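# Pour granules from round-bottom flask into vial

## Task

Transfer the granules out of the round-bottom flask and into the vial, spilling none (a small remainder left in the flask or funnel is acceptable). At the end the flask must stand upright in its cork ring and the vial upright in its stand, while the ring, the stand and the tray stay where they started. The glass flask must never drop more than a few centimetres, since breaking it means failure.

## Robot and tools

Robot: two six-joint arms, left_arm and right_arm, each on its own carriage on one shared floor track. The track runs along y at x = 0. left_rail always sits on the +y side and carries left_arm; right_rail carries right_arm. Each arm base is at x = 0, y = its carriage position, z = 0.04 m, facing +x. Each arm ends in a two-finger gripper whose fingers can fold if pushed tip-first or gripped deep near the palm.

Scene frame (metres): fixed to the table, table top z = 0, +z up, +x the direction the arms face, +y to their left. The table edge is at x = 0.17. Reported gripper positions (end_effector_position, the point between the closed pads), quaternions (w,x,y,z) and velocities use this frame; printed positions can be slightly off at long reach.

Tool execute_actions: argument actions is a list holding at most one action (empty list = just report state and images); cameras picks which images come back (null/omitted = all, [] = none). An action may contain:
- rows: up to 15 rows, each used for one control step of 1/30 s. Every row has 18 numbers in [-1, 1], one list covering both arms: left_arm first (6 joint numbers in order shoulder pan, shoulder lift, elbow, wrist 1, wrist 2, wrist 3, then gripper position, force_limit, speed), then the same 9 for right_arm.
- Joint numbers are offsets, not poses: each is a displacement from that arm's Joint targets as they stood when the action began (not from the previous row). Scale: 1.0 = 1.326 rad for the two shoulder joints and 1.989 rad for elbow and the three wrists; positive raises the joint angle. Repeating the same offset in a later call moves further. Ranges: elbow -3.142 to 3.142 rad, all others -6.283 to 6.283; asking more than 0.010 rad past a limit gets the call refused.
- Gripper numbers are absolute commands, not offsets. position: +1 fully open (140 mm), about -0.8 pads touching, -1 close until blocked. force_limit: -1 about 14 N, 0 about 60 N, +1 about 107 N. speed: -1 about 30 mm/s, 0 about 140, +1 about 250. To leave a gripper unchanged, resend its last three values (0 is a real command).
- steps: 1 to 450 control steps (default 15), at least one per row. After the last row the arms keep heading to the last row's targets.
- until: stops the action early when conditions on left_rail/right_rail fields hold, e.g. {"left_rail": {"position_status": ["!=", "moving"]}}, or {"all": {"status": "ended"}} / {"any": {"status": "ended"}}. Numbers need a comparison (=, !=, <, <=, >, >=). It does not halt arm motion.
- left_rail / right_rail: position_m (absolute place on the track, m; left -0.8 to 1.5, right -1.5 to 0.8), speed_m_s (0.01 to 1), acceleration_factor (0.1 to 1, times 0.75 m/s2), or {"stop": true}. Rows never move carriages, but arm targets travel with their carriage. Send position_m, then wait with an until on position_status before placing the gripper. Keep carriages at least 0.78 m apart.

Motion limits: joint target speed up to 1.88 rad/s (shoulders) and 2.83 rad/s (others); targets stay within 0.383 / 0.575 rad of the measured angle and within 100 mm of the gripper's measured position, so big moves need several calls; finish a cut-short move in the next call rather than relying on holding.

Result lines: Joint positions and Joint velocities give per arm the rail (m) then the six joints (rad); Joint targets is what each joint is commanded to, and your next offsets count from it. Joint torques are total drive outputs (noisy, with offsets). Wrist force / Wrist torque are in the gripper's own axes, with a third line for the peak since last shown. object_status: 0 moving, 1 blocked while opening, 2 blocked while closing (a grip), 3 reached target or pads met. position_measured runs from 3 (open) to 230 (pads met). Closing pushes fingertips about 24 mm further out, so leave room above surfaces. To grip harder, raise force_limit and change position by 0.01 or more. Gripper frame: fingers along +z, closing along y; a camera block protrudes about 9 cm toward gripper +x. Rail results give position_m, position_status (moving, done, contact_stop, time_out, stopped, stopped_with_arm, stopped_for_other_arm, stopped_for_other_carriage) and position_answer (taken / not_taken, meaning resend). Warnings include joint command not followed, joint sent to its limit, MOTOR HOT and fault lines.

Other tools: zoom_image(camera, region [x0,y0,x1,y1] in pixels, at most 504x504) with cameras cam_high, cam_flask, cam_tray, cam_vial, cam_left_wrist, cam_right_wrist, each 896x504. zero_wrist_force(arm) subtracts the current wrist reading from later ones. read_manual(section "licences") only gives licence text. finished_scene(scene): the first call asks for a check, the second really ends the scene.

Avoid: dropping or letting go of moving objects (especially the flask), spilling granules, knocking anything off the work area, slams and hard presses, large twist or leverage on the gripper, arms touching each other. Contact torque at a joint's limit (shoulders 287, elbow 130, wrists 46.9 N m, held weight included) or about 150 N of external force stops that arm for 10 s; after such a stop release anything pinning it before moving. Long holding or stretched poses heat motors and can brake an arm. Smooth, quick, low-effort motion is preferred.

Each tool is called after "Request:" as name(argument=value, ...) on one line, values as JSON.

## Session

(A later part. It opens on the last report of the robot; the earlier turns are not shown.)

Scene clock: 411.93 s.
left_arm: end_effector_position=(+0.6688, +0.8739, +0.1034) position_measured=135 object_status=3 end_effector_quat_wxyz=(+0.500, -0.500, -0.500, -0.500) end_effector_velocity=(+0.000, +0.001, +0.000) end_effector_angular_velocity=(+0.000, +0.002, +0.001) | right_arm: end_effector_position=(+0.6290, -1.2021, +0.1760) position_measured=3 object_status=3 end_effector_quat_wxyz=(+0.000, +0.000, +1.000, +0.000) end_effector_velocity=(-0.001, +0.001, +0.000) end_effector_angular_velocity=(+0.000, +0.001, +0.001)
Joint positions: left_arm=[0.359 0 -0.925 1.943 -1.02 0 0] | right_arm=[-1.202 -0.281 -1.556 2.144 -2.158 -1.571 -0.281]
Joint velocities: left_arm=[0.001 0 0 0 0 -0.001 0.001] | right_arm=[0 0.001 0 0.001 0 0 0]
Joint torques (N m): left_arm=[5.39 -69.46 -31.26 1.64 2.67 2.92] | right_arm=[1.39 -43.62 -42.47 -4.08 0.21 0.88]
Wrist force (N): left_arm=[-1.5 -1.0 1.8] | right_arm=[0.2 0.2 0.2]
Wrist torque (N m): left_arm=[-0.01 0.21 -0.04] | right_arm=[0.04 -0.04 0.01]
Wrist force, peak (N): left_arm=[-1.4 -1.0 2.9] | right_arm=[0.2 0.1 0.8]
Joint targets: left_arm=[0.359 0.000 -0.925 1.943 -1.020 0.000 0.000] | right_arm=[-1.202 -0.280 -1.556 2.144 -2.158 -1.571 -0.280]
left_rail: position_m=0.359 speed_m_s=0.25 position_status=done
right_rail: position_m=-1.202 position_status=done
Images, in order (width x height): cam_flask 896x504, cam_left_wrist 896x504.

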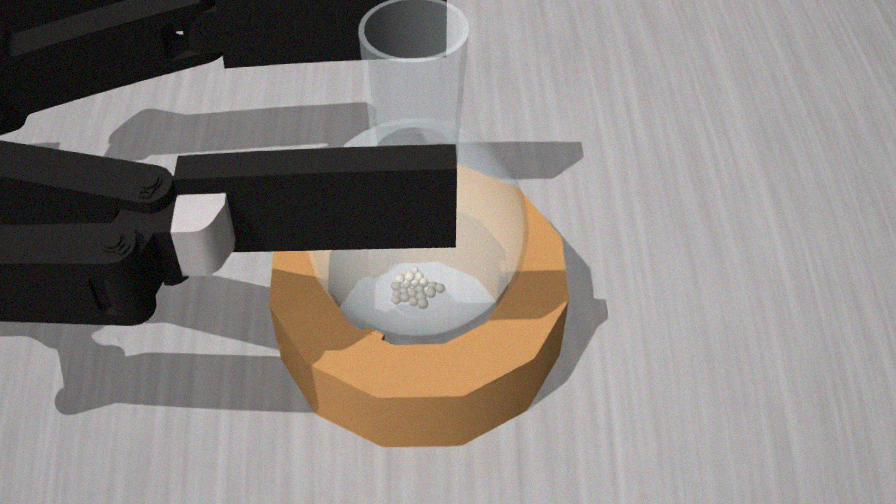

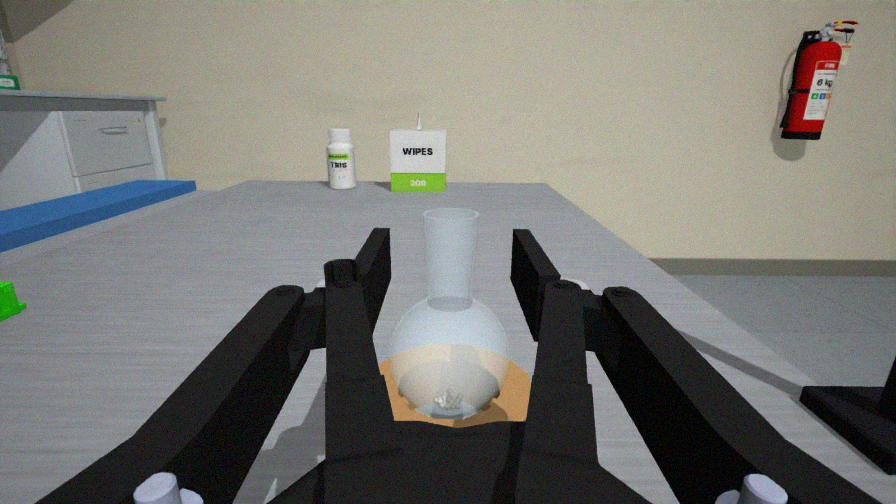

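Request:
zero_wrist_force(arm="left_arm")

Request:
execute_actions(actions=[{"rows": [[0,0,0,0,0,0,-1,-0.1,-1,0,0,0,0,0,0,1,1,1]], "steps": 45}], cameras=["cam_flask", "cam_left_wrist"])

Wrist force sensor zeroed.

Scene clock: 431.57 s.
left_arm: end_effector_position=(+0.6688, +0.8740, +0.1034) position_measured=198 object_status=2 end_effector_quat_wxyz=(+0.500, -0.500, -0.500, -0.500) end_effector_velocity=(+0.000, +0.000, +0.000) end_effector_angular_velocity=(+0.000, +0.001, +0.000) | right_arm: end_effector_position=(+0.6290, -1.2021, +0.1760) position_measured=3 object_status=3 end_effector_quat_wxyz=(+0.000, +0.000, +1.000, +0.000) end_effector_velocity=(+0.000, +0.001, -0.001) end_effector_angular_velocity=(+0.000, +0.000, +0.001)
Joint positions: left_arm=[0.359 0 -0.925 1.943 -1.02 0 0] | right_arm=[-1.202 -0.281 -1.556 2.144 -2.158 -1.571 -0.281]
Joint velocities: left_arm=[0 0 0 0 0 0 0] | right_arm=[0 0.001 0.001 0 -0.001 0 0]
Joint torques (N m): left_arm=[1.27 -69.34 -19.33 0.42 2.37 2.99] | right_arm=[4.53 -44.69 -40.58 -4.16 0.25 0.95]
Wrist force (N, zeroed by zero_wrist_force on left_arm): left_arm=[0.3 -0.1 -0.4] | right_arm=[0.4 0.0 0.2]
Wrist torque (N m, zeroed by zero_wrist_force on left_arm): left_arm=[0.03 -0.04 0.01] | right_arm=[0.00 -0.09 0.00]
Wrist force, peak (N, zeroed by zero_wrist_force on left_arm): left_arm=[0.3 -0.8 -0.1] | right_arm=[0.7 0.3 0.6]
Joint targets: left_arm=[0.359 0.000 -0.925 1.943 -1.020 0.000 0.000] | right_arm=[-1.202 -0.280 -1.556 2.144 -2.158 -1.571 -0.280]
left_rail: position_m=0.359 speed_m_s=0.25 position_status=done
right_rail: position_m=-1.202 position_status=done
Images, in order (width x height): cam_flask 896x504, cam_left_wrist 896x504.

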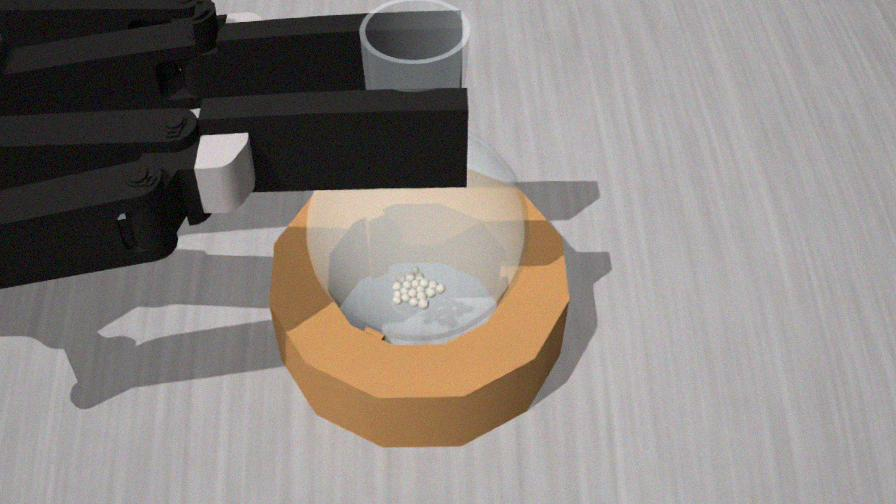

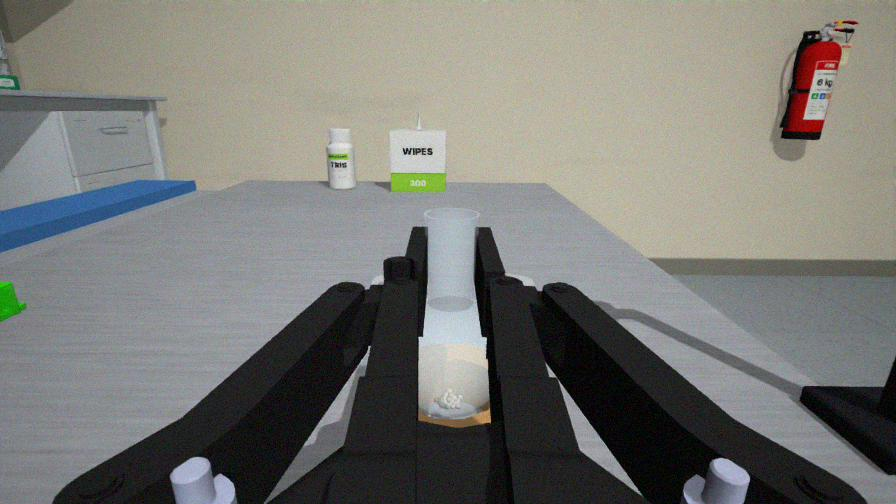

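Request:
execute_actions(actions=[{"rows": [[0,-0.00013,0,0.00009,0,0,-1,-0.1,-1,0,0,0,0,0,0,1,1,1],[0,-0.00089,-0.00003,0.00062,0,0,-1,-0.1,-1,0,0,0,0,0,0,1,1,1],[0,-0.00268,-0.00009,0.00187,0,0,-1,-0.1,-1,0,0,0,0,0,0,1,1,1],[0,-0.00564,-0.00018,0.00395,0,0,-1,-0.1,-1,0,0,0,0,0,0,1,1,1],[0,-0.00972,-0.00031,0.00679,0,0,-1,-0.1,-1,0,0,0,0,0,0,1,1,1],[0,-0.0147,-0.00048,0.01027,0,0,-1,-0.1,-1,0,0,0,0,0,0,1,1,1],[0,-0.02027,-0.00066,0.01417,0,0,-1,-0.1,-1,0,0,0,0,0,0,1,1,1],[0,-0.02604,-0.00084,0.0182,0,0,-1,-0.1,-1,0,0,0,0,0,0,1,1,1],[0,-0.03161,-0.00102,0.02209,0,0,-1,-0.1,-1,0,0,0,0,0,0,1,1,1],[0,-0.03658,-0.00118,0.02557,0,0,-1,-0.1,-1,0,0,0,0,0,0,1,1,1],[0,-0.04066,-0.00132,0.02842,0,0,-1,-0.1,-1,0,0,0,0,0,0,1,1,1],[0,-0.04362,-0.00141,0.03049,0,0,-1,-0.1,-1,0,0,0,0,0,0,1,1,1],[0,-0.04541,-0.00147,0.03174,0,0,-1,-0.1,-1,0,0,0,0,0,0,1,1,1],[0,-0.04618,-0.00149,0.03228,0,0,-1,-0.1,-1,0,0,0,0,0,0,1,1,1],[0,-0.0463,-0.0015,0.03237,0,0,-1,-0.1,-1,0,0,0,0,0,0,1,1,1]], "steps": 22}], cameras=["cam_flask", "cam_left_wrist"])

Scene clock: 533.03 s.
left_arm: end_effector_position=(+0.6688, +0.8740, +0.1451) position_measured=198 object_status=2 end_effector_quat_wxyz=(+0.500, -0.500, -0.500, -0.500) end_effector_velocity=(+0.000, +0.000, +0.002) end_effector_angular_velocity=(+0.000, +0.003, +0.000) | right_arm: end_effector_position=(+0.6290, -1.2021, +0.1760) position_measured=3 object_status=3 end_effector_quat_wxyz=(+0.000, +0.000, +1.000, +0.000) end_effector_velocity=(+0.000, -0.001, -0.001) end_effector_angular_velocity=(+0.001, +0.002, -0.001)
Joint positions: left_arm=[0.359 0 -0.986 1.94 -0.956 0 0] | right_arm=[-1.202 -0.281 -1.556 2.144 -2.158 -1.571 -0.281]
Joint velocities: left_arm=[0 0 -0.003 0 0.003 -0.001 0.003] | right_arm=[0 -0.001 0.002 0 0.001 0.001 0]
Joint torques (N m): left_arm=[-6.84 -92.95 -34.86 2.43 -0.29 3.1] | right_arm=[-0.69 -48.36 -40.31 -3.64 -0.04 1.66]
Wrist force (N, zeroed by zero_wrist_force on left_arm): left_arm=[0.0 0.1 0.0] | right_arm=[0.2 0.1 0.3]
Wrist torque (N m, zeroed by zero_wrist_force on left_arm): left_arm=[0.03 -0.12 0.01] | right_arm=[0.01 -0.05 0.00]
Wrist force, peak (N, zeroed by zero_wrist_force on left_arm): left_arm=[-1.5 -0.1 -0.3] | right_arm=[0.5 -0.3 0.8]
Joint targets: left_arm=[0.359 0.000 -0.986 1.940 -0.955 0.000 0.000] | right_arm=[-1.202 -0.280 -1.556 2.144 -2.158 -1.571 -0.280]
left_rail: position_m=0.359 speed_m_s=0.25 position_status=done
right_rail: position_m=-1.202 position_status=done
Images, in order (width x height): cam_flask 896x504, cam_left_wrist 896x504.

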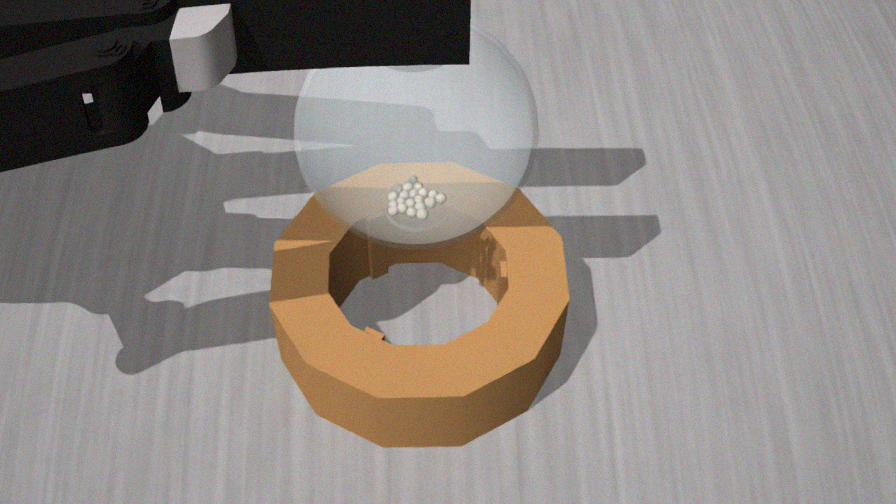

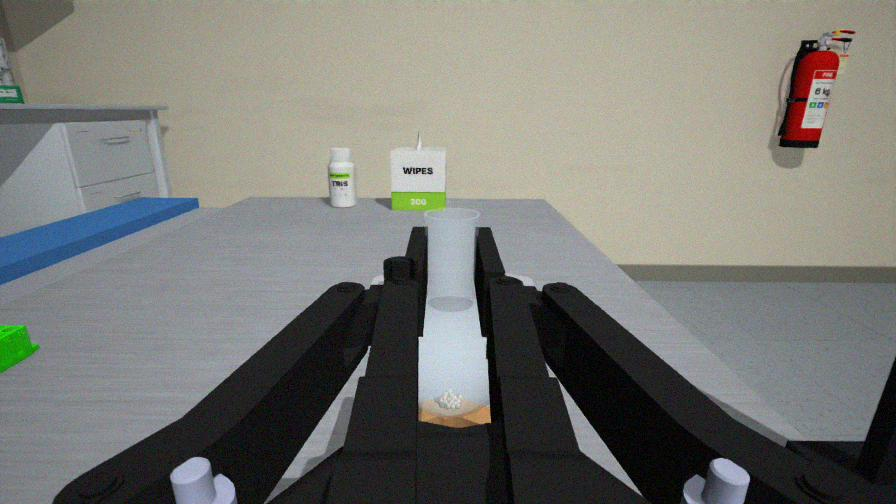

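Request:
execute_actions(actions=[{"rows": [[0,-0.00036,0.00004,0.0002,0,0.00071,-1,-0.1,-1,0,0,0,0,0,0,1,1,1],[0,-0.00253,0.00025,0.00143,0,0.00505,-1,-0.1,-1,0,0,0,0,0,0,1,1,1],[0,-0.00763,0.00077,0.00432,0,0.01524,-1,-0.1,-1,0,0,0,0,0,0,1,1,1],[0,-0.01606,0.00162,0.00909,0,0.03209,-1,-0.1,-1,0,0,0,0,0,0,1,1,1],[0,-0.02766,0.00278,0.01566,0,0.05526,-1,-0.1,-1,0,0,0,0,0,0,1,1,1],[0,-0.04183,0.00421,0.02368,0,0.08355,-1,-0.1,-1,0,0,0,0,0,0,1,1,1],[0,-0.05768,0.0058,0.03265,0,0.11522,-1,-0.1,-1,0,0,0,0,0,0,1,1,1],[0,-0.0741,0.00745,0.04195,0,0.14802,-1,-0.1,-1,0,0,0,0,0,0,1,1,1],[0,-0.08996,0.00905,0.05092,0,0.17969,-1,-0.1,-1,0,0,0,0,0,0,1,1,1],[0,-0.10412,0.01047,0.05894,0,0.20799,-1,-0.1,-1,0,0,0,0,0,0,1,1,1],[0,-0.11572,0.01164,0.06551,0,0.23116,-1,-0.1,-1,0,0,0,0,0,0,1,1,1],[0,-0.12415,0.01249,0.07028,0,0.248,-1,-0.1,-1,0,0,0,0,0,0,1,1,1],[0,-0.12925,0.013,0.07317,0,0.25819,-1,-0.1,-1,0,0,0,0,0,0,1,1,1],[0,-0.13143,0.01322,0.0744,0,0.26254,-1,-0.1,-1,0,0,0,0,0,0,1,1,1],[0,-0.13178,0.01326,0.0746,0,0.26325,-1,-0.1,-1,0,0,0,0,0,0,1,1,1]], "steps": 22}], cameras=["cam_flask", "cam_left_wrist"])

Scene clock: 557.20 s.
left_arm: end_effector_position=(+0.6401, +0.8740, +0.2503) position_measured=198 object_status=2 end_effector_quat_wxyz=(+0.612, -0.612, -0.354, -0.354) end_effector_velocity=(+0.000, +0.000, +0.001) end_effector_angular_velocity=(+0.000, +0.004, +0.000) | right_arm: end_effector_position=(+0.6290, -1.2021, +0.1760) position_measured=3 object_status=3 end_effector_quat_wxyz=(+0.000, +0.000, +1.000, +0.000) end_effector_velocity=(-0.001, +0.000, -0.001) end_effector_angular_velocity=(+0.000, +0.001, -0.001)
Joint positions: left_arm=[0.359 0 -1.161 1.967 -0.807 0 0.523] | right_arm=[-1.202 -0.281 -1.556 2.144 -2.158 -1.571 -0.281]
Joint velocities: left_arm=[0 0 -0.001 0 0.001 0 0.005] | right_arm=[0 0 0.001 0.001 -0.001 0 0.001]
Joint torques (N m): left_arm=[-6.23 -80.26 -20.23 2.01 -0.7 3] | right_arm=[1.84 -45.38 -39.87 -3.39 -0.01 1.53]
Wrist force (N, zeroed by zero_wrist_force on left_arm): left_arm=[0.4 -0.2 -1.2] | right_arm=[0.1 0.0 0.0]
Wrist torque (N m, zeroed by zero_wrist_force on left_arm): left_arm=[-0.10 -0.27 -0.02] | right_arm=[-0.01 -0.01 0.01]
Wrist force, peak (N, zeroed by zero_wrist_force on left_arm): left_arm=[-2.6 0.5 -0.4] | right_arm=[0.6 0.1 0.4]
Joint targets: left_arm=[0.359 0.000 -1.161 1.967 -0.807 0.000 0.524] | right_arm=[-1.202 -0.280 -1.556 2.144 -2.158 -1.571 -0.280]
left_rail: position_m=0.359 speed_m_s=0.25 position_status=done
right_rail: position_m=-1.202 position_status=done
Images, in order (width x height): cam_flask 896x504, cam_left_wrist 896x504.

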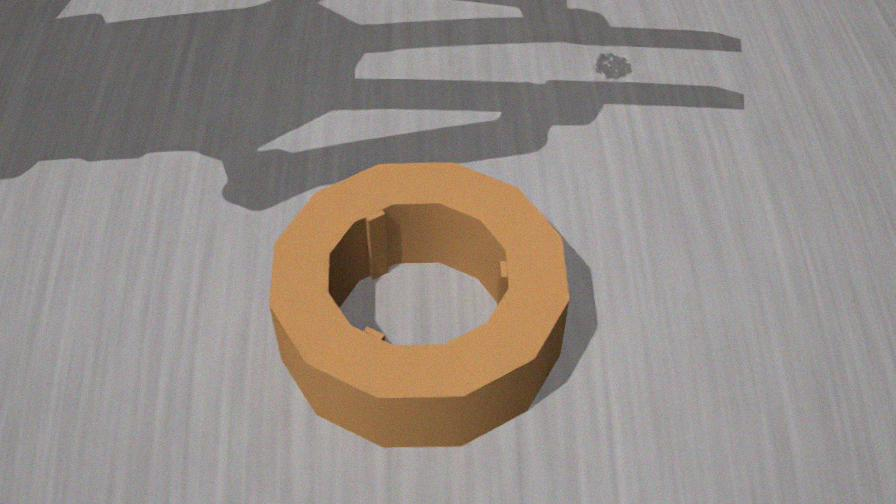

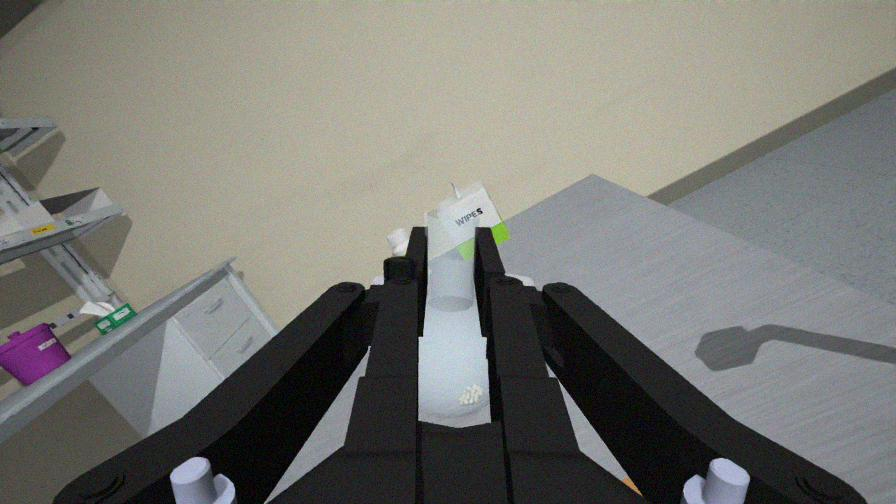

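Request:
execute_actions(actions=[{"rows": [[0,-0.00014,0.00015,-0.00005,0,0.00071,-1,-0.1,-1,0,0,0,0,0,0,1,1,1],[0,-0.00098,0.00103,-0.00038,0,0.00505,-1,-0.1,-1,0,0,0,0,0,0,1,1,1],[0,-0.00295,0.00311,-0.00114,0,0.01524,-1,-0.1,-1,0,0,0,0,0,0,1,1,1],[0,-0.00621,0.00655,-0.00241,0,0.03209,-1,-0.1,-1,0,0,0,0,0,0,1,1,1],[0,-0.01069,0.01128,-0.00415,0,0.05526,-1,-0.1,-1,0,0,0,0,0,0,1,1,1],[0,-0.01617,0.01705,-0.00627,0,0.08355,-1,-0.1,-1,0,0,0,0,0,0,1,1,1],[0,-0.0223,0.02352,-0.00865,0,0.11522,-1,-0.1,-1,0,0,0,0,0,0,1,1,1],[0,-0.02865,0.03021,-0.01111,0,0.14802,-1,-0.1,-1,0,0,0,0,0,0,1,1,1],[0,-0.03477,0.03667,-0.01349,0,0.17969,-1,-0.1,-1,0,0,0,0,0,0,1,1,1],[0,-0.04025,0.04245,-0.01561,0,0.20799,-1,-0.1,-1,0,0,0,0,0,0,1,1,1],[0,-0.04473,0.04718,-0.01735,0,0.23116,-1,-0.1,-1,0,0,0,0,0,0,1,1,1],[0,-0.04799,0.05061,-0.01862,0,0.248,-1,-0.1,-1,0,0,0,0,0,0,1,1,1],[0,-0.04996,0.05269,-0.01938,0,0.25819,-1,-0.1,-1,0,0,0,0,0,0,1,1,1],[0,-0.0508,0.05358,-0.01971,0,0.26254,-1,-0.1,-1,0,0,0,0,0,0,1,1,1],[0,-0.05094,0.05373,-0.01976,0,0.26325,-1,-0.1,-1,0,0,0,0,0,0,1,1,1]], "left_rail": {"position_m": -0.2616, "speed_m_s": 0.5, "acceleration_factor": 0.5}, "steps": 200, "until": {"any": {"status": "ended"}}}], cameras=["cam_left_wrist", "cam_vial", "cam_tray"])

Scene clock: 598.07 s.
left_arm: end_effector_position=(+0.5851, +0.2532, +0.2503) position_measured=198 object_status=2 end_effector_quat_wxyz=(+0.683, -0.683, -0.183, -0.183) end_effector_velocity=(+0.000, -0.001, +0.000) end_effector_angular_velocity=(+0.000, +0.001, -0.001) | right_arm: end_effector_position=(+0.6290, -1.2021, +0.1760) position_measured=3 object_status=3 end_effector_quat_wxyz=(+0.000, +0.000, +1.000, +0.000) end_effector_velocity=(-0.001, +0.001, +0.000) end_effector_angular_velocity=(+0.001, +0.001, +0.001)
Joint positions: left_arm=[-0.262 0 -1.228 2.074 -0.846 0 1.047] | right_arm=[-1.202 -0.281 -1.556 2.144 -2.158 -1.571 -0.281]
Joint velocities: left_arm=[-0.001 0 0 0 0 0.001 0] | right_arm=[0 0.001 -0.002 0.001 0.002 0.001 0]
Joint torques (N m): left_arm=[-6.97 -76.01 -22.51 -0.77 -1.59 2.85] | right_arm=[1.92 -45.27 -40.43 -3.38 -0.35 1.7]
Wrist force (N, zeroed by zero_wrist_force on left_arm): left_arm=[-0.6 -0.2 -0.8] | right_arm=[0.4 0.0 0.3]
Wrist torque (N m, zeroed by zero_wrist_force on left_arm): left_arm=[-0.25 -0.07 -0.08] | right_arm=[0.00 -0.08 0.00]
Wrist force, peak (N, zeroed by zero_wrist_force on left_arm): left_arm=[-0.3 -0.1 -2.0] | right_arm=[0.6 0.0 0.5]
Joint targets: left_arm=[-0.262 0.000 -1.228 2.074 -0.846 0.000 1.047] | right_arm=[-1.202 -0.280 -1.556 2.144 -2.158 -1.571 -0.280]
left_rail: position_m=-0.262 speed_m_s=0.50 position_status=done
right_rail: position_m=-1.202 position_status=done
Images, in order (width x height): cam_tray 896x504, cam_vial 896x504, cam_left_wrist 896x504.

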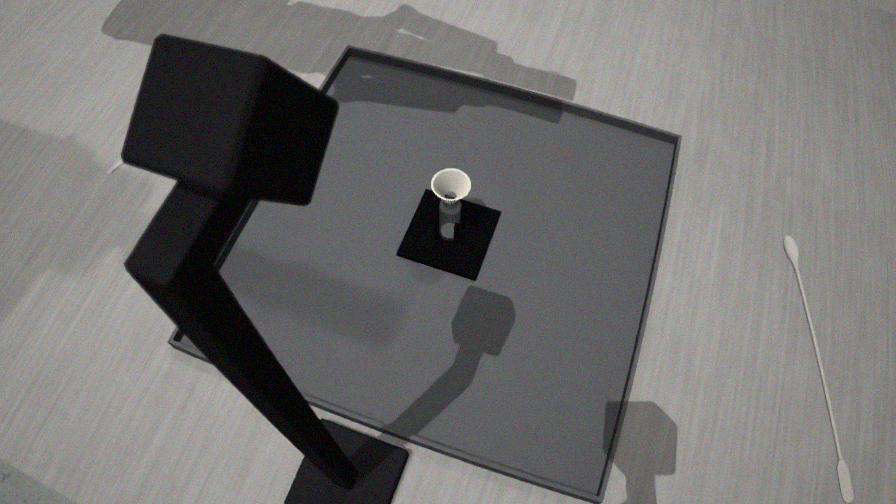

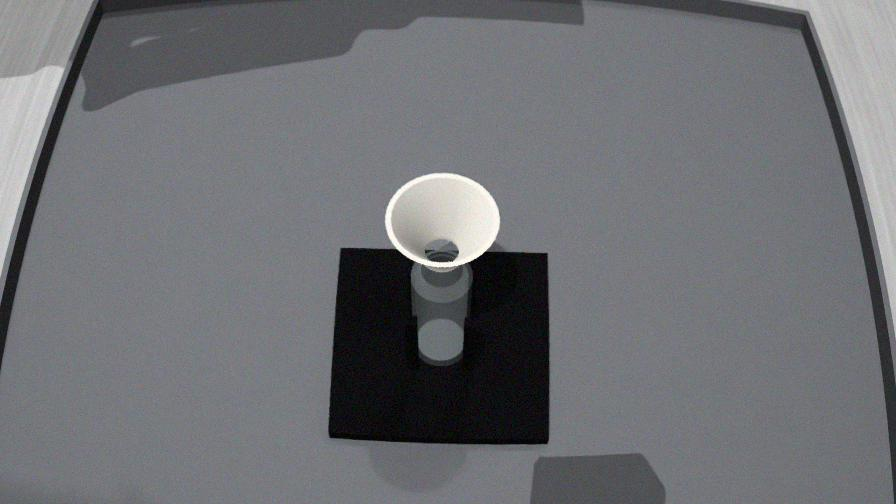

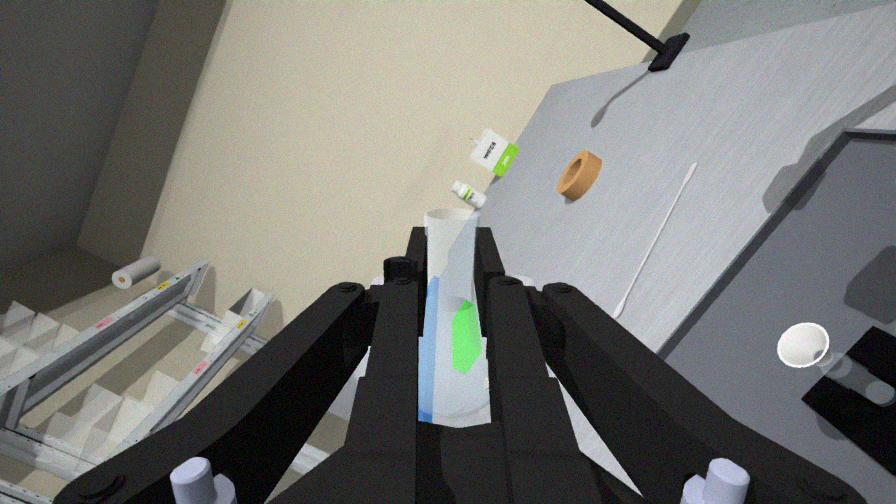

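Request:
zoom_image(camera="cam_left_wrist", region=[740, 290, 896, 420])

Scaled by 3.231 from the camera's 896x504 image, which has a finer 1280x720 frame.

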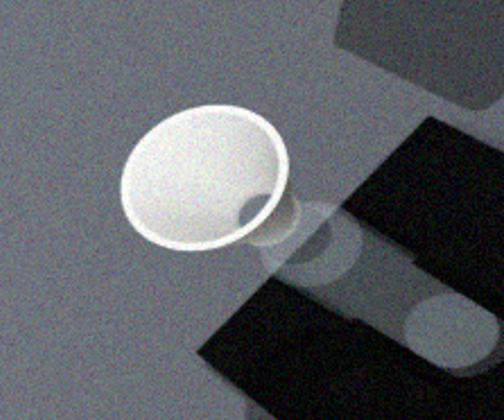

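Request:
execute_actions(actions=[{"rows": [[0,0,0.00012,-0.00083,-0.00005,0.00095,-1,-0.1,-1,0,0,0,0,0,0,1,1,1],[0,0.00003,0.00082,-0.00589,-0.00034,0.00673,-1,-0.1,-1,0,0,0,0,0,0,1,1,1],[0,0.00008,0.00247,-0.01777,-0.00102,0.02032,-1,-0.1,-1,0,0,0,0,0,0,1,1,1],[0,0.00016,0.00521,-0.03741,-0.00214,0.04279,-1,-0.1,-1,0,0,0,0,0,0,1,1,1],[0,0.00028,0.00897,-0.06442,-0.00368,0.07368,-1,-0.1,-1,0,0,0,0,0,0,1,1,1],[0,0.00043,0.01357,-0.09741,-0.00557,0.1114,-1,-0.1,-1,0,0,0,0,0,0,1,1,1],[0,0.00059,0.01871,-0.13432,-0.00768,0.15363,-1,-0.1,-1,0,0,0,0,0,0,1,1,1],[0,0.00076,0.02403,-0.17256,-0.00987,0.19736,-1,-0.1,-1,0,0,0,0,0,0,1,1,1],[0,0.00092,0.02918,-0.20948,-0.01198,0.23959,-1,-0.1,-1,0,0,0,0,0,0,1,1,1],[0,0.00106,0.03377,-0.24247,-0.01387,0.27732,-1,-0.1,-1,0,0,0,0,0,0,1,1,1],[0,0.00118,0.03753,-0.26948,-0.01541,0.30821,-1,-0.1,-1,0,0,0,0,0,0,1,1,1],[0,0.00127,0.04027,-0.28912,-0.01653,0.33067,-1,-0.1,-1,0,0,0,0,0,0,1,1,1],[0,0.00132,0.04192,-0.30099,-0.01721,0.34425,-1,-0.1,-1,0,0,0,0,0,0,1,1,1],[0,0.00134,0.04263,-0.30606,-0.0175,0.35005,-1,-0.1,-1,0,0,0,0,0,0,1,1,1],[0,0.00134,0.04274,-0.30689,-0.01755,0.351,-1,-0.1,-1,0,0,0,0,0,0,1,1,1]], "steps": 22}], cameras=[])

Request:
execute_actions(actions=[{"rows": [[0,0,0.00012,-0.00083,-0.00005,0.00095,-1,-0.1,-1,0,0,0,0,0,0,1,1,1],[0,0.00003,0.00082,-0.00589,-0.00034,0.00673,-1,-0.1,-1,0,0,0,0,0,0,1,1,1],[0,0.00008,0.00247,-0.01777,-0.00102,0.02032,-1,-0.1,-1,0,0,0,0,0,0,1,1,1],[0,0.00016,0.00521,-0.03741,-0.00214,0.04279,-1,-0.1,-1,0,0,0,0,0,0,1,1,1],[0,0.00028,0.00897,-0.06442,-0.00368,0.07368,-1,-0.1,-1,0,0,0,0,0,0,1,1,1],[0,0.00043,0.01357,-0.09741,-0.00557,0.1114,-1,-0.1,-1,0,0,0,0,0,0,1,1,1],[0,0.00059,0.01871,-0.13432,-0.00768,0.15363,-1,-0.1,-1,0,0,0,0,0,0,1,1,1],[0,0.00076,0.02403,-0.17256,-0.00987,0.19736,-1,-0.1,-1,0,0,0,0,0,0,1,1,1],[0,0.00092,0.02918,-0.20948,-0.01198,0.23959,-1,-0.1,-1,0,0,0,0,0,0,1,1,1],[0,0.00106,0.03377,-0.24247,-0.01387,0.27732,-1,-0.1,-1,0,0,0,0,0,0,1,1,1],[0,0.00118,0.03753,-0.26948,-0.01541,0.30821,-1,-0.1,-1,0,0,0,0,0,0,1,1,1],[0,0.00127,0.04027,-0.28912,-0.01653,0.33067,-1,-0.1,-1,0,0,0,0,0,0,1,1,1],[0,0.00132,0.04192,-0.30099,-0.01721,0.34425,-1,-0.1,-1,0,0,0,0,0,0,1,1,1],[0,0.00134,0.04263,-0.30606,-0.0175,0.35005,-1,-0.1,-1,0,0,0,0,0,0,1,1,1],[0,0.00134,0.04274,-0.30689,-0.01755,0.351,-1,-0.1,-1,0,0,0,0,0,0,1,1,1]], "steps": 22}], cameras=["cam_left_wrist"])

Scene clock: 662.47 s.
left_arm: end_effector_position=(+0.5973, +0.2529, +0.2289) position_measured=198 object_status=2 end_effector_quat_wxyz=(+0.692, -0.700, -0.135, -0.112) end_effector_velocity=(+0.000, +0.000, +0.000) end_effector_angular_velocity=(+0.000, -0.001, +0.000) | right_arm: end_effector_position=(+0.6290, -1.2021, +0.1760) position_measured=3 object_status=3 end_effector_quat_wxyz=(+0.000, +0.000, +1.000, +0.000) end_effector_velocity=(+0.000, +0.000, +0.001) end_effector_angular_velocity=(-0.001, -0.001, +0.001)
Joint positions: left_arm=[-0.262 0 -1.226 2.159 -1.456 -0.035 1.745] | right_arm=[-1.202 -0.281 -1.556 2.144 -2.158 -1.571 -0.281]
Joint velocities: left_arm=[0 0 0 0.001 -0.003 0.001 0.002] | right_arm=[0 0.001 -0.001 0 0 0 0]
Joint torques (N m): left_arm=[-7.1 -49.41 -17.72 -3.39 -1.25 1.83] | right_arm=[0.2 -45.79 -40.06 -3.25 -0.03 2.27]
Wrist force (N, zeroed by zero_wrist_force on left_arm): left_arm=[-0.8 0.2 -1.1] | right_arm=[0.1 0.0 0.1]
Wrist torque (N m, zeroed by zero_wrist_force on left_arm): left_arm=[-0.22 -0.05 -0.08] | right_arm=[0.01 -0.03 0.00]
Wrist force, peak (N, zeroed by zero_wrist_force on left_arm): left_arm=[-1.0 -0.3 -1.5] | right_arm=[0.4 0.3 0.6]
Joint targets: left_arm=[-0.262 0.000 -1.226 2.159 -1.457 -0.035 1.745] | right_arm=[-1.202 -0.280 -1.556 2.144 -2.158 -1.571 -0.280]
left_rail: position_m=-0.262 speed_m_s=0.50 position_status=done
right_rail: position_m=-1.202 position_status=done
No camera images: "cameras" was empty.

Scene clock: 663.77 s.
left_arm: end_effector_position=(+0.5995, +0.2522, +0.2299) position_measured=198 object_status=2 end_effector_quat_wxyz=(+0.684, -0.724, -0.076, -0.048) end_effector_velocity=(+0.000, +0.000, +0.000) end_effector_angular_velocity=(-0.001, +0.001, +0.000) | right_arm: end_effector_position=(+0.6290, -1.2021, +0.1760) position_measured=3 object_status=3 end_effector_quat_wxyz=(+0.000, +0.000, +1.000, +0.000) end_effector_velocity=(+0.000, +0.000, +0.000) end_effector_angular_velocity=(+0.000, -0.001, -0.001)
Joint positions: left_arm=[-0.262 0 -1.225 2.243 -2.067 -0.07 2.443] | right_arm=[-1.202 -0.281 -1.556 2.144 -2.158 -1.571 -0.281]
Joint velocities: left_arm=[0 0 0 0 -0.002 -0.001 0.002] | right_arm=[0 0 -0.001 0.001 -0.001 0 0]
Joint torques (N m): left_arm=[-6.04 -47.99 -15.55 -5.57 -0.28 2.69] | right_arm=[4.5 -47.67 -39.94 -2.75 -0.16 2.06]
Wrist force (N, zeroed by zero_wrist_force on left_arm): left_arm=[0.3 0.0 -1.6] | right_arm=[0.1 0.2 0.1]
Wrist torque (N m, zeroed by zero_wrist_force on left_arm): left_arm=[-0.30 -0.34 -0.11] | right_arm=[0.06 -0.01 0.00]
Wrist force, peak (N, zeroed by zero_wrist_force on left_arm): left_arm=[0.0 -0.8 -2.0] | right_arm=[0.5 0.4 0.1]
Joint targets: left_arm=[-0.262 0.000 -1.225 2.244 -2.067 -0.070 2.443] | right_arm=[-1.202 -0.280 -1.556 2.144 -2.158 -1.571 -0.280]
left_rail: position_m=-0.262 speed_m_s=0.50 position_status=done
right_rail: position_m=-1.202 position_status=done
Images, in order (width x height): cam_left_wrist 896x504.

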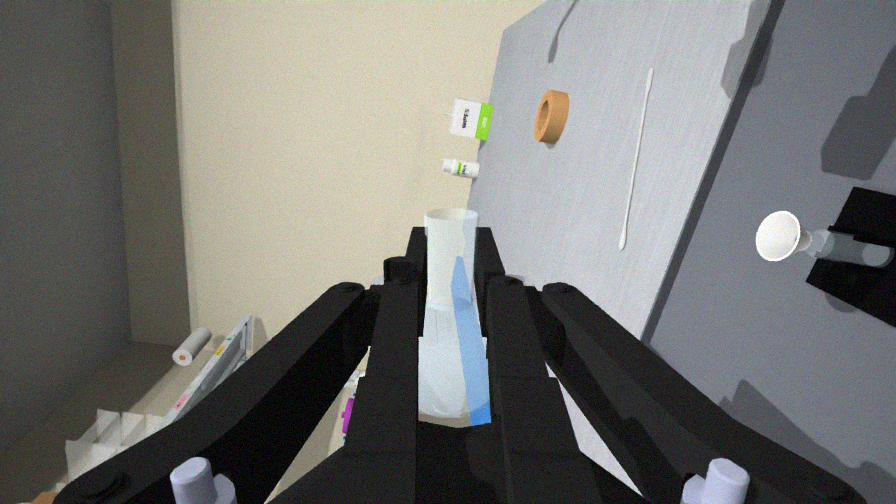

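Request:
execute_actions(actions=[{"rows": [[0,0,0.00012,-0.00083,-0.00005,0.00095,-1,-0.1,-1,0,0,0,0,0,0,1,1,1],[0,0.00003,0.00082,-0.00589,-0.00034,0.00673,-1,-0.1,-1,0,0,0,0,0,0,1,1,1],[0,0.00008,0.00247,-0.01777,-0.00102,0.02032,-1,-0.1,-1,0,0,0,0,0,0,1,1,1],[0,0.00016,0.00521,-0.03741,-0.00214,0.04279,-1,-0.1,-1,0,0,0,0,0,0,1,1,1],[0,0.00028,0.00897,-0.06442,-0.00368,0.07368,-1,-0.1,-1,0,0,0,0,0,0,1,1,1],[0,0.00043,0.01357,-0.09741,-0.00557,0.1114,-1,-0.1,-1,0,0,0,0,0,0,1,1,1],[0,0.00059,0.01871,-0.13432,-0.00768,0.15363,-1,-0.1,-1,0,0,0,0,0,0,1,1,1],[0,0.00076,0.02403,-0.17256,-0.00987,0.19736,-1,-0.1,-1,0,0,0,0,0,0,1,1,1],[0,0.00092,0.02918,-0.20948,-0.01198,0.23959,-1,-0.1,-1,0,0,0,0,0,0,1,1,1],[0,0.00106,0.03377,-0.24247,-0.01387,0.27732,-1,-0.1,-1,0,0,0,0,0,0,1,1,1],[0,0.00118,0.03753,-0.26948,-0.01541,0.30821,-1,-0.1,-1,0,0,0,0,0,0,1,1,1],[0,0.00127,0.04027,-0.28912,-0.01653,0.33067,-1,-0.1,-1,0,0,0,0,0,0,1,1,1],[0,0.00132,0.04192,-0.30099,-0.01721,0.34425,-1,-0.1,-1,0,0,0,0,0,0,1,1,1],[0,0.00134,0.04263,-0.30606,-0.0175,0.35005,-1,-0.1,-1,0,0,0,0,0,0,1,1,1],[0,0.00134,0.04274,-0.30689,-0.01755,0.351,-1,-0.1,-1,0,0,0,0,0,0,1,1,1]], "steps": 22}], cameras=["cam_left_wrist"])

Scene clock: 680.43 s.
left_arm: end_effector_position=(+0.5852, +0.2512, +0.2503) position_measured=198 object_status=2 end_effector_quat_wxyz=(-0.669, +0.743, +0.000, +0.000) end_effector_velocity=(+0.000, +0.000, +0.001) end_effector_angular_velocity=(+0.001, +0.001, +0.000) | right_arm: end_effector_position=(+0.6290, -1.2021, +0.1760) position_measured=3 object_status=3 end_effector_quat_wxyz=(+0.000, +0.000, +1.000, +0.000) end_effector_velocity=(-0.001, -0.002, -0.001) end_effector_angular_velocity=(-0.001, +0.001, -0.002)
Joint positions: left_arm=[-0.262 0 -1.223 2.328 -2.677 -0.105 3.141] | right_arm=[-1.202 -0.281 -1.556 2.144 -2.158 -1.571 -0.281]
Joint velocities: left_arm=[0 0 0 0 -0.003 0.001 0.003] | right_arm=[0 -0.002 0 0.001 0 -0.002 0]
Joint torques (N m): left_arm=[-6.44 -46.03 -12.6 -7.27 0.28 3.03] | right_arm=[3.16 -45.3 -40.2 -2.72 -0.43 2.34]
Wrist force (N, zeroed by zero_wrist_force on left_arm): left_arm=[0.2 0.1 -1.8] | right_arm=[0.3 -0.1 0.2]
Wrist torque (N m, zeroed by zero_wrist_force on left_arm): left_arm=[-0.32 -0.30 -0.10] | right_arm=[-0.03 -0.05 0.00]
Wrist force, peak (N, zeroed by zero_wrist_force on left_arm): left_arm=[0.0 0.1 -2.4] | right_arm=[0.7 0.4 0.2]
Joint targets: left_arm=[-0.262 0.000 -1.223 2.329 -2.677 -0.105 3.141] | right_arm=[-1.202 -0.280 -1.556 2.144 -2.158 -1.571 -0.280]
left_rail: position_m=-0.262 speed_m_s=0.50 position_status=done
right_rail: position_m=-1.202 position_status=done
Images, in order (width x height): cam_left_wrist 896x504.

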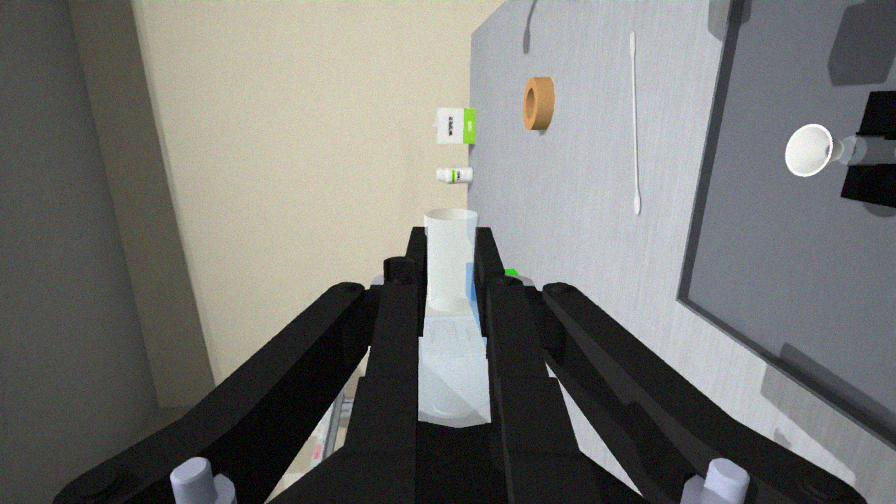

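Request:
zoom_image(camera="cam_left_wrist", region=[740, 90, 896, 210])

Request:
zoom_image(camera="cam_left_wrist", region=[370, 190, 540, 430])

Scaled by 3.231 from the camera's 896x504 image, which has a finer 1280x720 frame.

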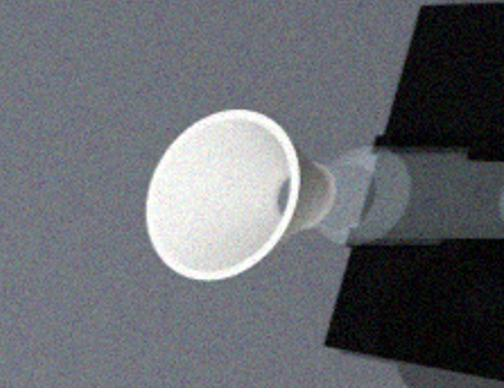

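Scaled by 2.100 from the camera's 896x504 image, which has a finer 1280x720 frame.

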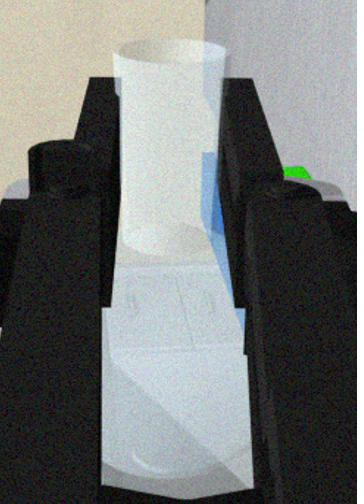

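Request:
execute_actions(actions=[{"rows": [[0,0.00039,-0.00008,-0.00018,0,0.00071,-1,-0.1,-1,0,0,0,0,0,0,1,1,1],[0,0.00279,-0.00059,-0.00127,0,0.00505,-1,-0.1,-1,0,0,0,0,0,0,1,1,1],[0,0.00842,-0.00177,-0.00384,0,0.01524,-1,-0.1,-1,0,0,0,0,0,0,1,1,1],[0,0.01773,-0.00373,-0.00809,0,0.03209,-1,-0.1,-1,0,0,0,0,0,0,1,1,1],[0,0.03052,-0.00642,-0.01393,0,0.05526,-1,-0.1,-1,0,0,0,0,0,0,1,1,1],[0,0.04616,-0.00971,-0.02107,0,0.08355,-1,-0.1,-1,0,0,0,0,0,0,1,1,1],[0,0.06365,-0.01338,-0.02905,0,0.11522,-1,-0.1,-1,0,0,0,0,0,0,1,1,1],[0,0.08177,-0.01719,-0.03732,0,0.14802,-1,-0.1,-1,0,0,0,0,0,0,1,1,1],[0,0.09926,-0.02087,-0.0453,0,0.17969,-1,-0.1,-1,0,0,0,0,0,0,1,1,1],[0,0.1149,-0.02416,-0.05244,0,0.20799,-1,-0.1,-1,0,0,0,0,0,0,1,1,1],[0,0.12769,-0.02685,-0.05828,0,0.23116,-1,-0.1,-1,0,0,0,0,0,0,1,1,1],[0,0.137,-0.02881,-0.06253,0,0.248,-1,-0.1,-1,0,0,0,0,0,0,1,1,1],[0,0.14263,-0.02999,-0.06509,0,0.25819,-1,-0.1,-1,0,0,0,0,0,0,1,1,1],[0,0.14503,-0.0305,-0.06619,0,0.26254,-1,-0.1,-1,0,0,0,0,0,0,1,1,1],[0,0.14542,-0.03058,-0.06637,0,0.26325,-1,-0.1,-1,0,0,0,0,0,0,1,1,1]], "left_rail": {"position_m": -0.2604, "speed_m_s": 0.05, "acceleration_factor": 0.2}, "steps": 22}], cameras=["cam_left_wrist", "cam_vial", "cam_tray"])

Scene clock: 747.60 s.
left_arm: end_effector_position=(+0.6222, +0.2524, +0.1704) position_measured=198 object_status=2 end_effector_quat_wxyz=(-0.646, +0.718, -0.192, -0.173) end_effector_velocity=(+0.000, +0.000, -0.001) end_effector_angular_velocity=(+0.000, +0.004, -0.001) | right_arm: end_effector_position=(+0.6290, -1.2021, +0.1760) position_measured=3 object_status=3 end_effector_quat_wxyz=(+0.000, +0.000, +1.000, +0.000) end_effector_velocity=(-0.001, +0.000, -0.001) end_effector_angular_velocity=(+0.001, +0.003, -0.001)
Joint positions: left_arm=[-0.26 0 -1.03 2.268 -2.809 -0.105 3.664] | right_arm=[-1.202 -0.281 -1.556 2.144 -2.158 -1.571 -0.281]
Joint velocities: left_arm=[0 0 0.001 0 -0.001 0 0.004] | right_arm=[0 0 0.001 0.001 0.001 0 0.001]
Joint torques (N m): left_arm=[-5.43 -57.28 -28.41 -6.78 1.72 2.99] | right_arm=[3.6 -44.32 -40.23 -2.92 -0.28 2.84]
Wrist force (N, zeroed by zero_wrist_force on left_arm): left_arm=[0.7 -0.6 -1.6] | right_arm=[0.2 0.1 0.3]
Wrist torque (N m, zeroed by zero_wrist_force on left_arm): left_arm=[-0.50 -0.35 -0.06] | right_arm=[0.01 -0.05 0.00]
Wrist force, peak (N, zeroed by zero_wrist_force on left_arm): left_arm=[-0.9 -2.2 -1.8] | right_arm=[0.6 -0.1 0.5]
Joint targets: left_arm=[-0.260 0.000 -1.030 2.268 -2.809 -0.105 3.665] | right_arm=[-1.202 -0.280 -1.556 2.144 -2.158 -1.571 -0.280]
left_rail: position_m=-0.260 speed_m_s=0.05 position_status=done
right_rail: position_m=-1.202 position_status=done
Images, in order (width x height): cam_tray 896x504, cam_vial 896x504, cam_left_wrist 896x504.

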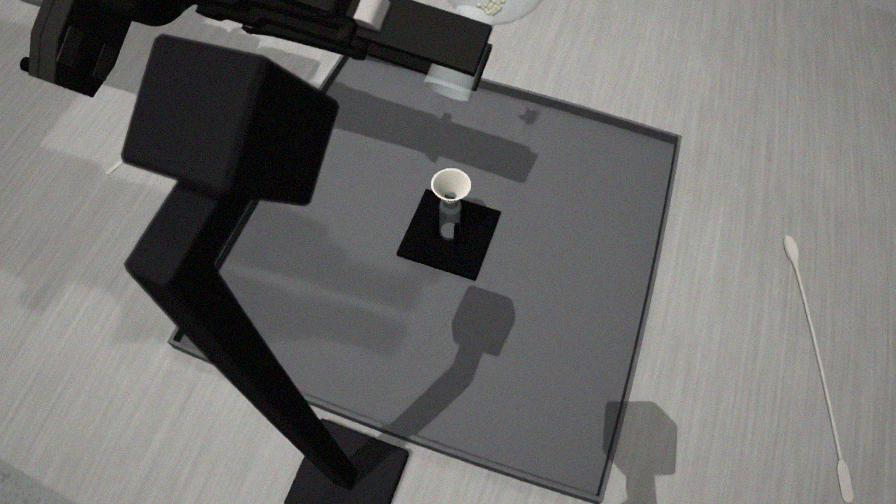

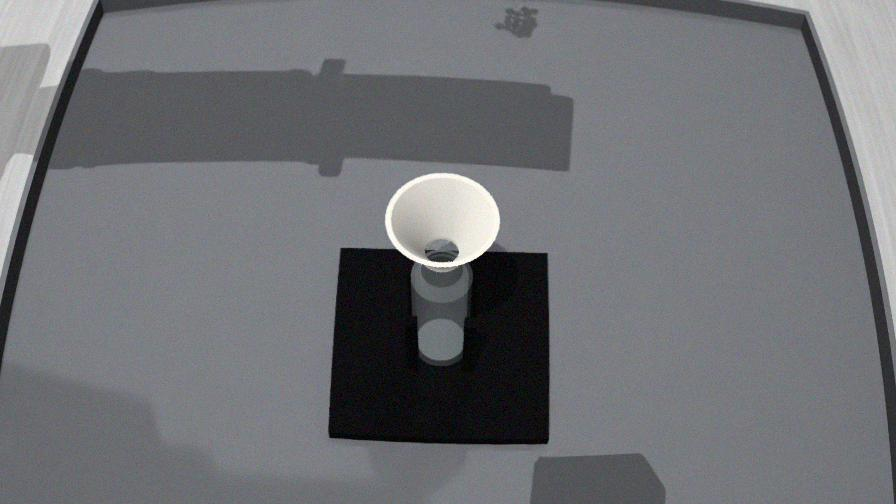

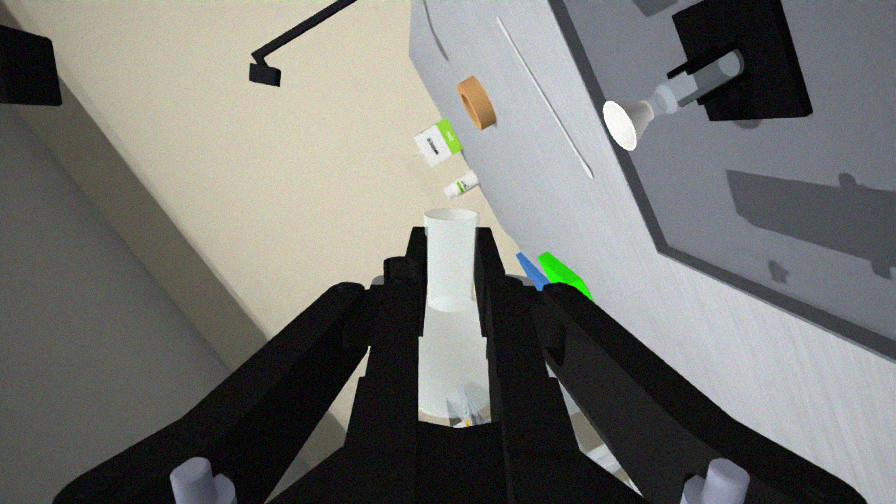

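Request:
execute_actions(actions=[{"rows": [[0,0.00023,-0.00001,-0.00014,0,0.00012,-1,-0.1,-1,0,0,0,0,0,0,1,1,1],[0,0.00162,-0.00008,-0.001,0,0.00084,-1,-0.1,-1,0,0,0,0,0,0,1,1,1],[0,0.0049,-0.00025,-0.00301,0,0.00254,-1,-0.1,-1,0,0,0,0,0,0,1,1,1],[0,0.01031,-0.00053,-0.00634,0,0.00535,-1,-0.1,-1,0,0,0,0,0,0,1,1,1],[0,0.01775,-0.00092,-0.01092,0,0.00921,-1,-0.1,-1,0,0,0,0,0,0,1,1,1],[0,0.02685,-0.00139,-0.01651,0,0.01393,-1,-0.1,-1,0,0,0,0,0,0,1,1,1],[0,0.03702,-0.00191,-0.02277,0,0.0192,-1,-0.1,-1,0,0,0,0,0,0,1,1,1],[0,0.04756,-0.00246,-0.02925,0,0.02467,-1,-0.1,-1,0,0,0,0,0,0,1,1,1],[0,0.05774,-0.00298,-0.03551,0,0.02995,-1,-0.1,-1,0,0,0,0,0,0,1,1,1],[0,0.06683,-0.00345,-0.0411,0,0.03467,-1,-0.1,-1,0,0,0,0,0,0,1,1,1],[0,0.07427,-0.00384,-0.04568,0,0.03853,-1,-0.1,-1,0,0,0,0,0,0,1,1,1],[0,0.07969,-0.00412,-0.04901,0,0.04133,-1,-0.1,-1,0,0,0,0,0,0,1,1,1],[0,0.08296,-0.00429,-0.05102,0,0.04303,-1,-0.1,-1,0,0,0,0,0,0,1,1,1],[0,0.08436,-0.00436,-0.05188,0,0.04376,-1,-0.1,-1,0,0,0,0,0,0,1,1,1],[0,0.08458,-0.00437,-0.05202,0,0.04387,-1,-0.1,-1,0,0,0,0,0,0,1,1,1]], "steps": 22}], cameras=["cam_left_wrist", "cam_vial", "cam_tray"])

Scene clock: 771.63 s.
left_arm: end_effector_position=(+0.6223, +0.2524, +0.1156) position_measured=198 object_status=2 end_effector_quat_wxyz=(-0.638, +0.709, -0.223, -0.201) end_effector_velocity=(+0.000, +0.000, -0.002) end_effector_angular_velocity=(-0.001, +0.001, +0.000) | right_arm: end_effector_position=(+0.6290, -1.2021, +0.1760) position_measured=3 object_status=3 end_effector_quat_wxyz=(+0.000, +0.000, +1.000, +0.000) end_effector_velocity=(+0.000, -0.001, +0.000) end_effector_angular_velocity=(-0.001, +0.000, -0.001)
Joint positions: left_arm=[-0.26 0 -0.918 2.259 -2.912 -0.105 3.752] | right_arm=[-1.202 -0.281 -1.556 2.144 -2.158 -1.571 -0.281]
Joint velocities: left_arm=[0 0 0.003 -0.001 -0.003 -0.001 0.001] | right_arm=[0 -0.001 0.001 0 -0.001 -0.001 0]
Joint torques (N m): left_arm=[-6.15 -63.69 -25.07 -7.79 1.59 2.22] | right_arm=[0.79 -45.72 -40.7 -3.32 -0.77 3.03]
Wrist force (N, zeroed by zero_wrist_force on left_arm): left_arm=[1.1 0.2 -1.9] | right_arm=[0.2 0.1 0.2]
Wrist torque (N m, zeroed by zero_wrist_force on left_arm): left_arm=[-0.31 -0.45 -0.07] | right_arm=[0.02 -0.04 0.00]
Wrist force, peak (N, zeroed by zero_wrist_force on left_arm): left_arm=[1.6 1.2 -1.7] | right_arm=[0.8 0.1 0.1]
Joint targets: left_arm=[-0.260 0.000 -0.918 2.259 -2.913 -0.105 3.752] | right_arm=[-1.202 -0.280 -1.556 2.144 -2.158 -1.571 -0.280]
left_rail: position_m=-0.260 speed_m_s=0.05 position_status=done
right_rail: position_m=-1.202 position_status=done
Images, in order (width x height): cam_tray 896x504, cam_vial 896x504, cam_left_wrist 896x504.

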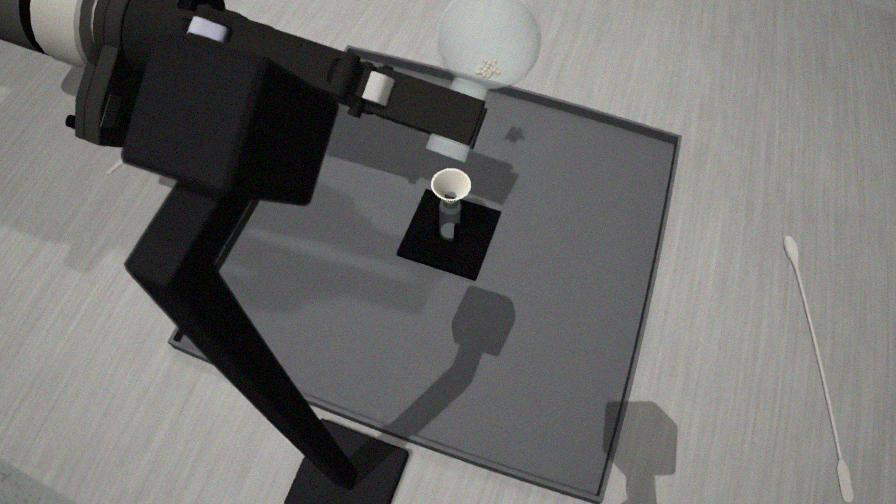

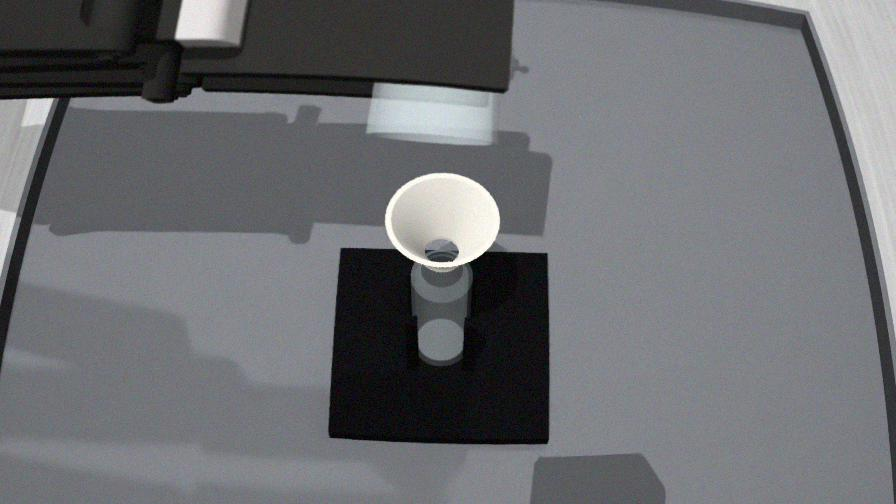

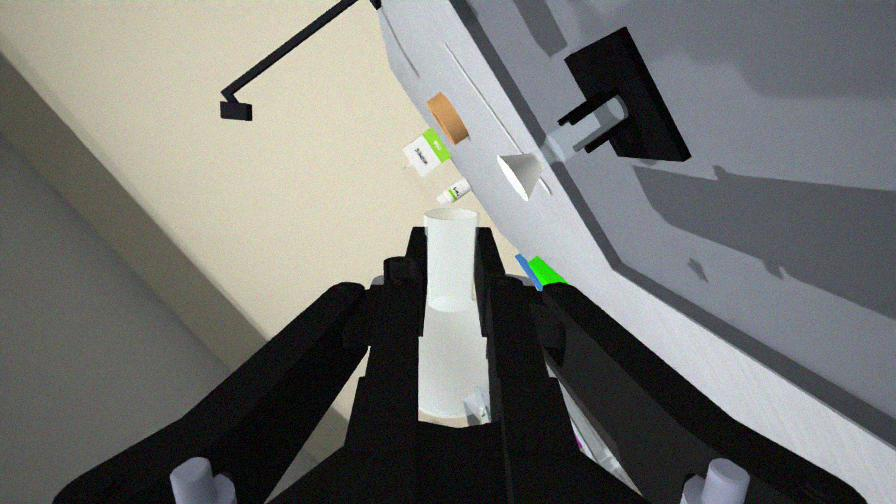

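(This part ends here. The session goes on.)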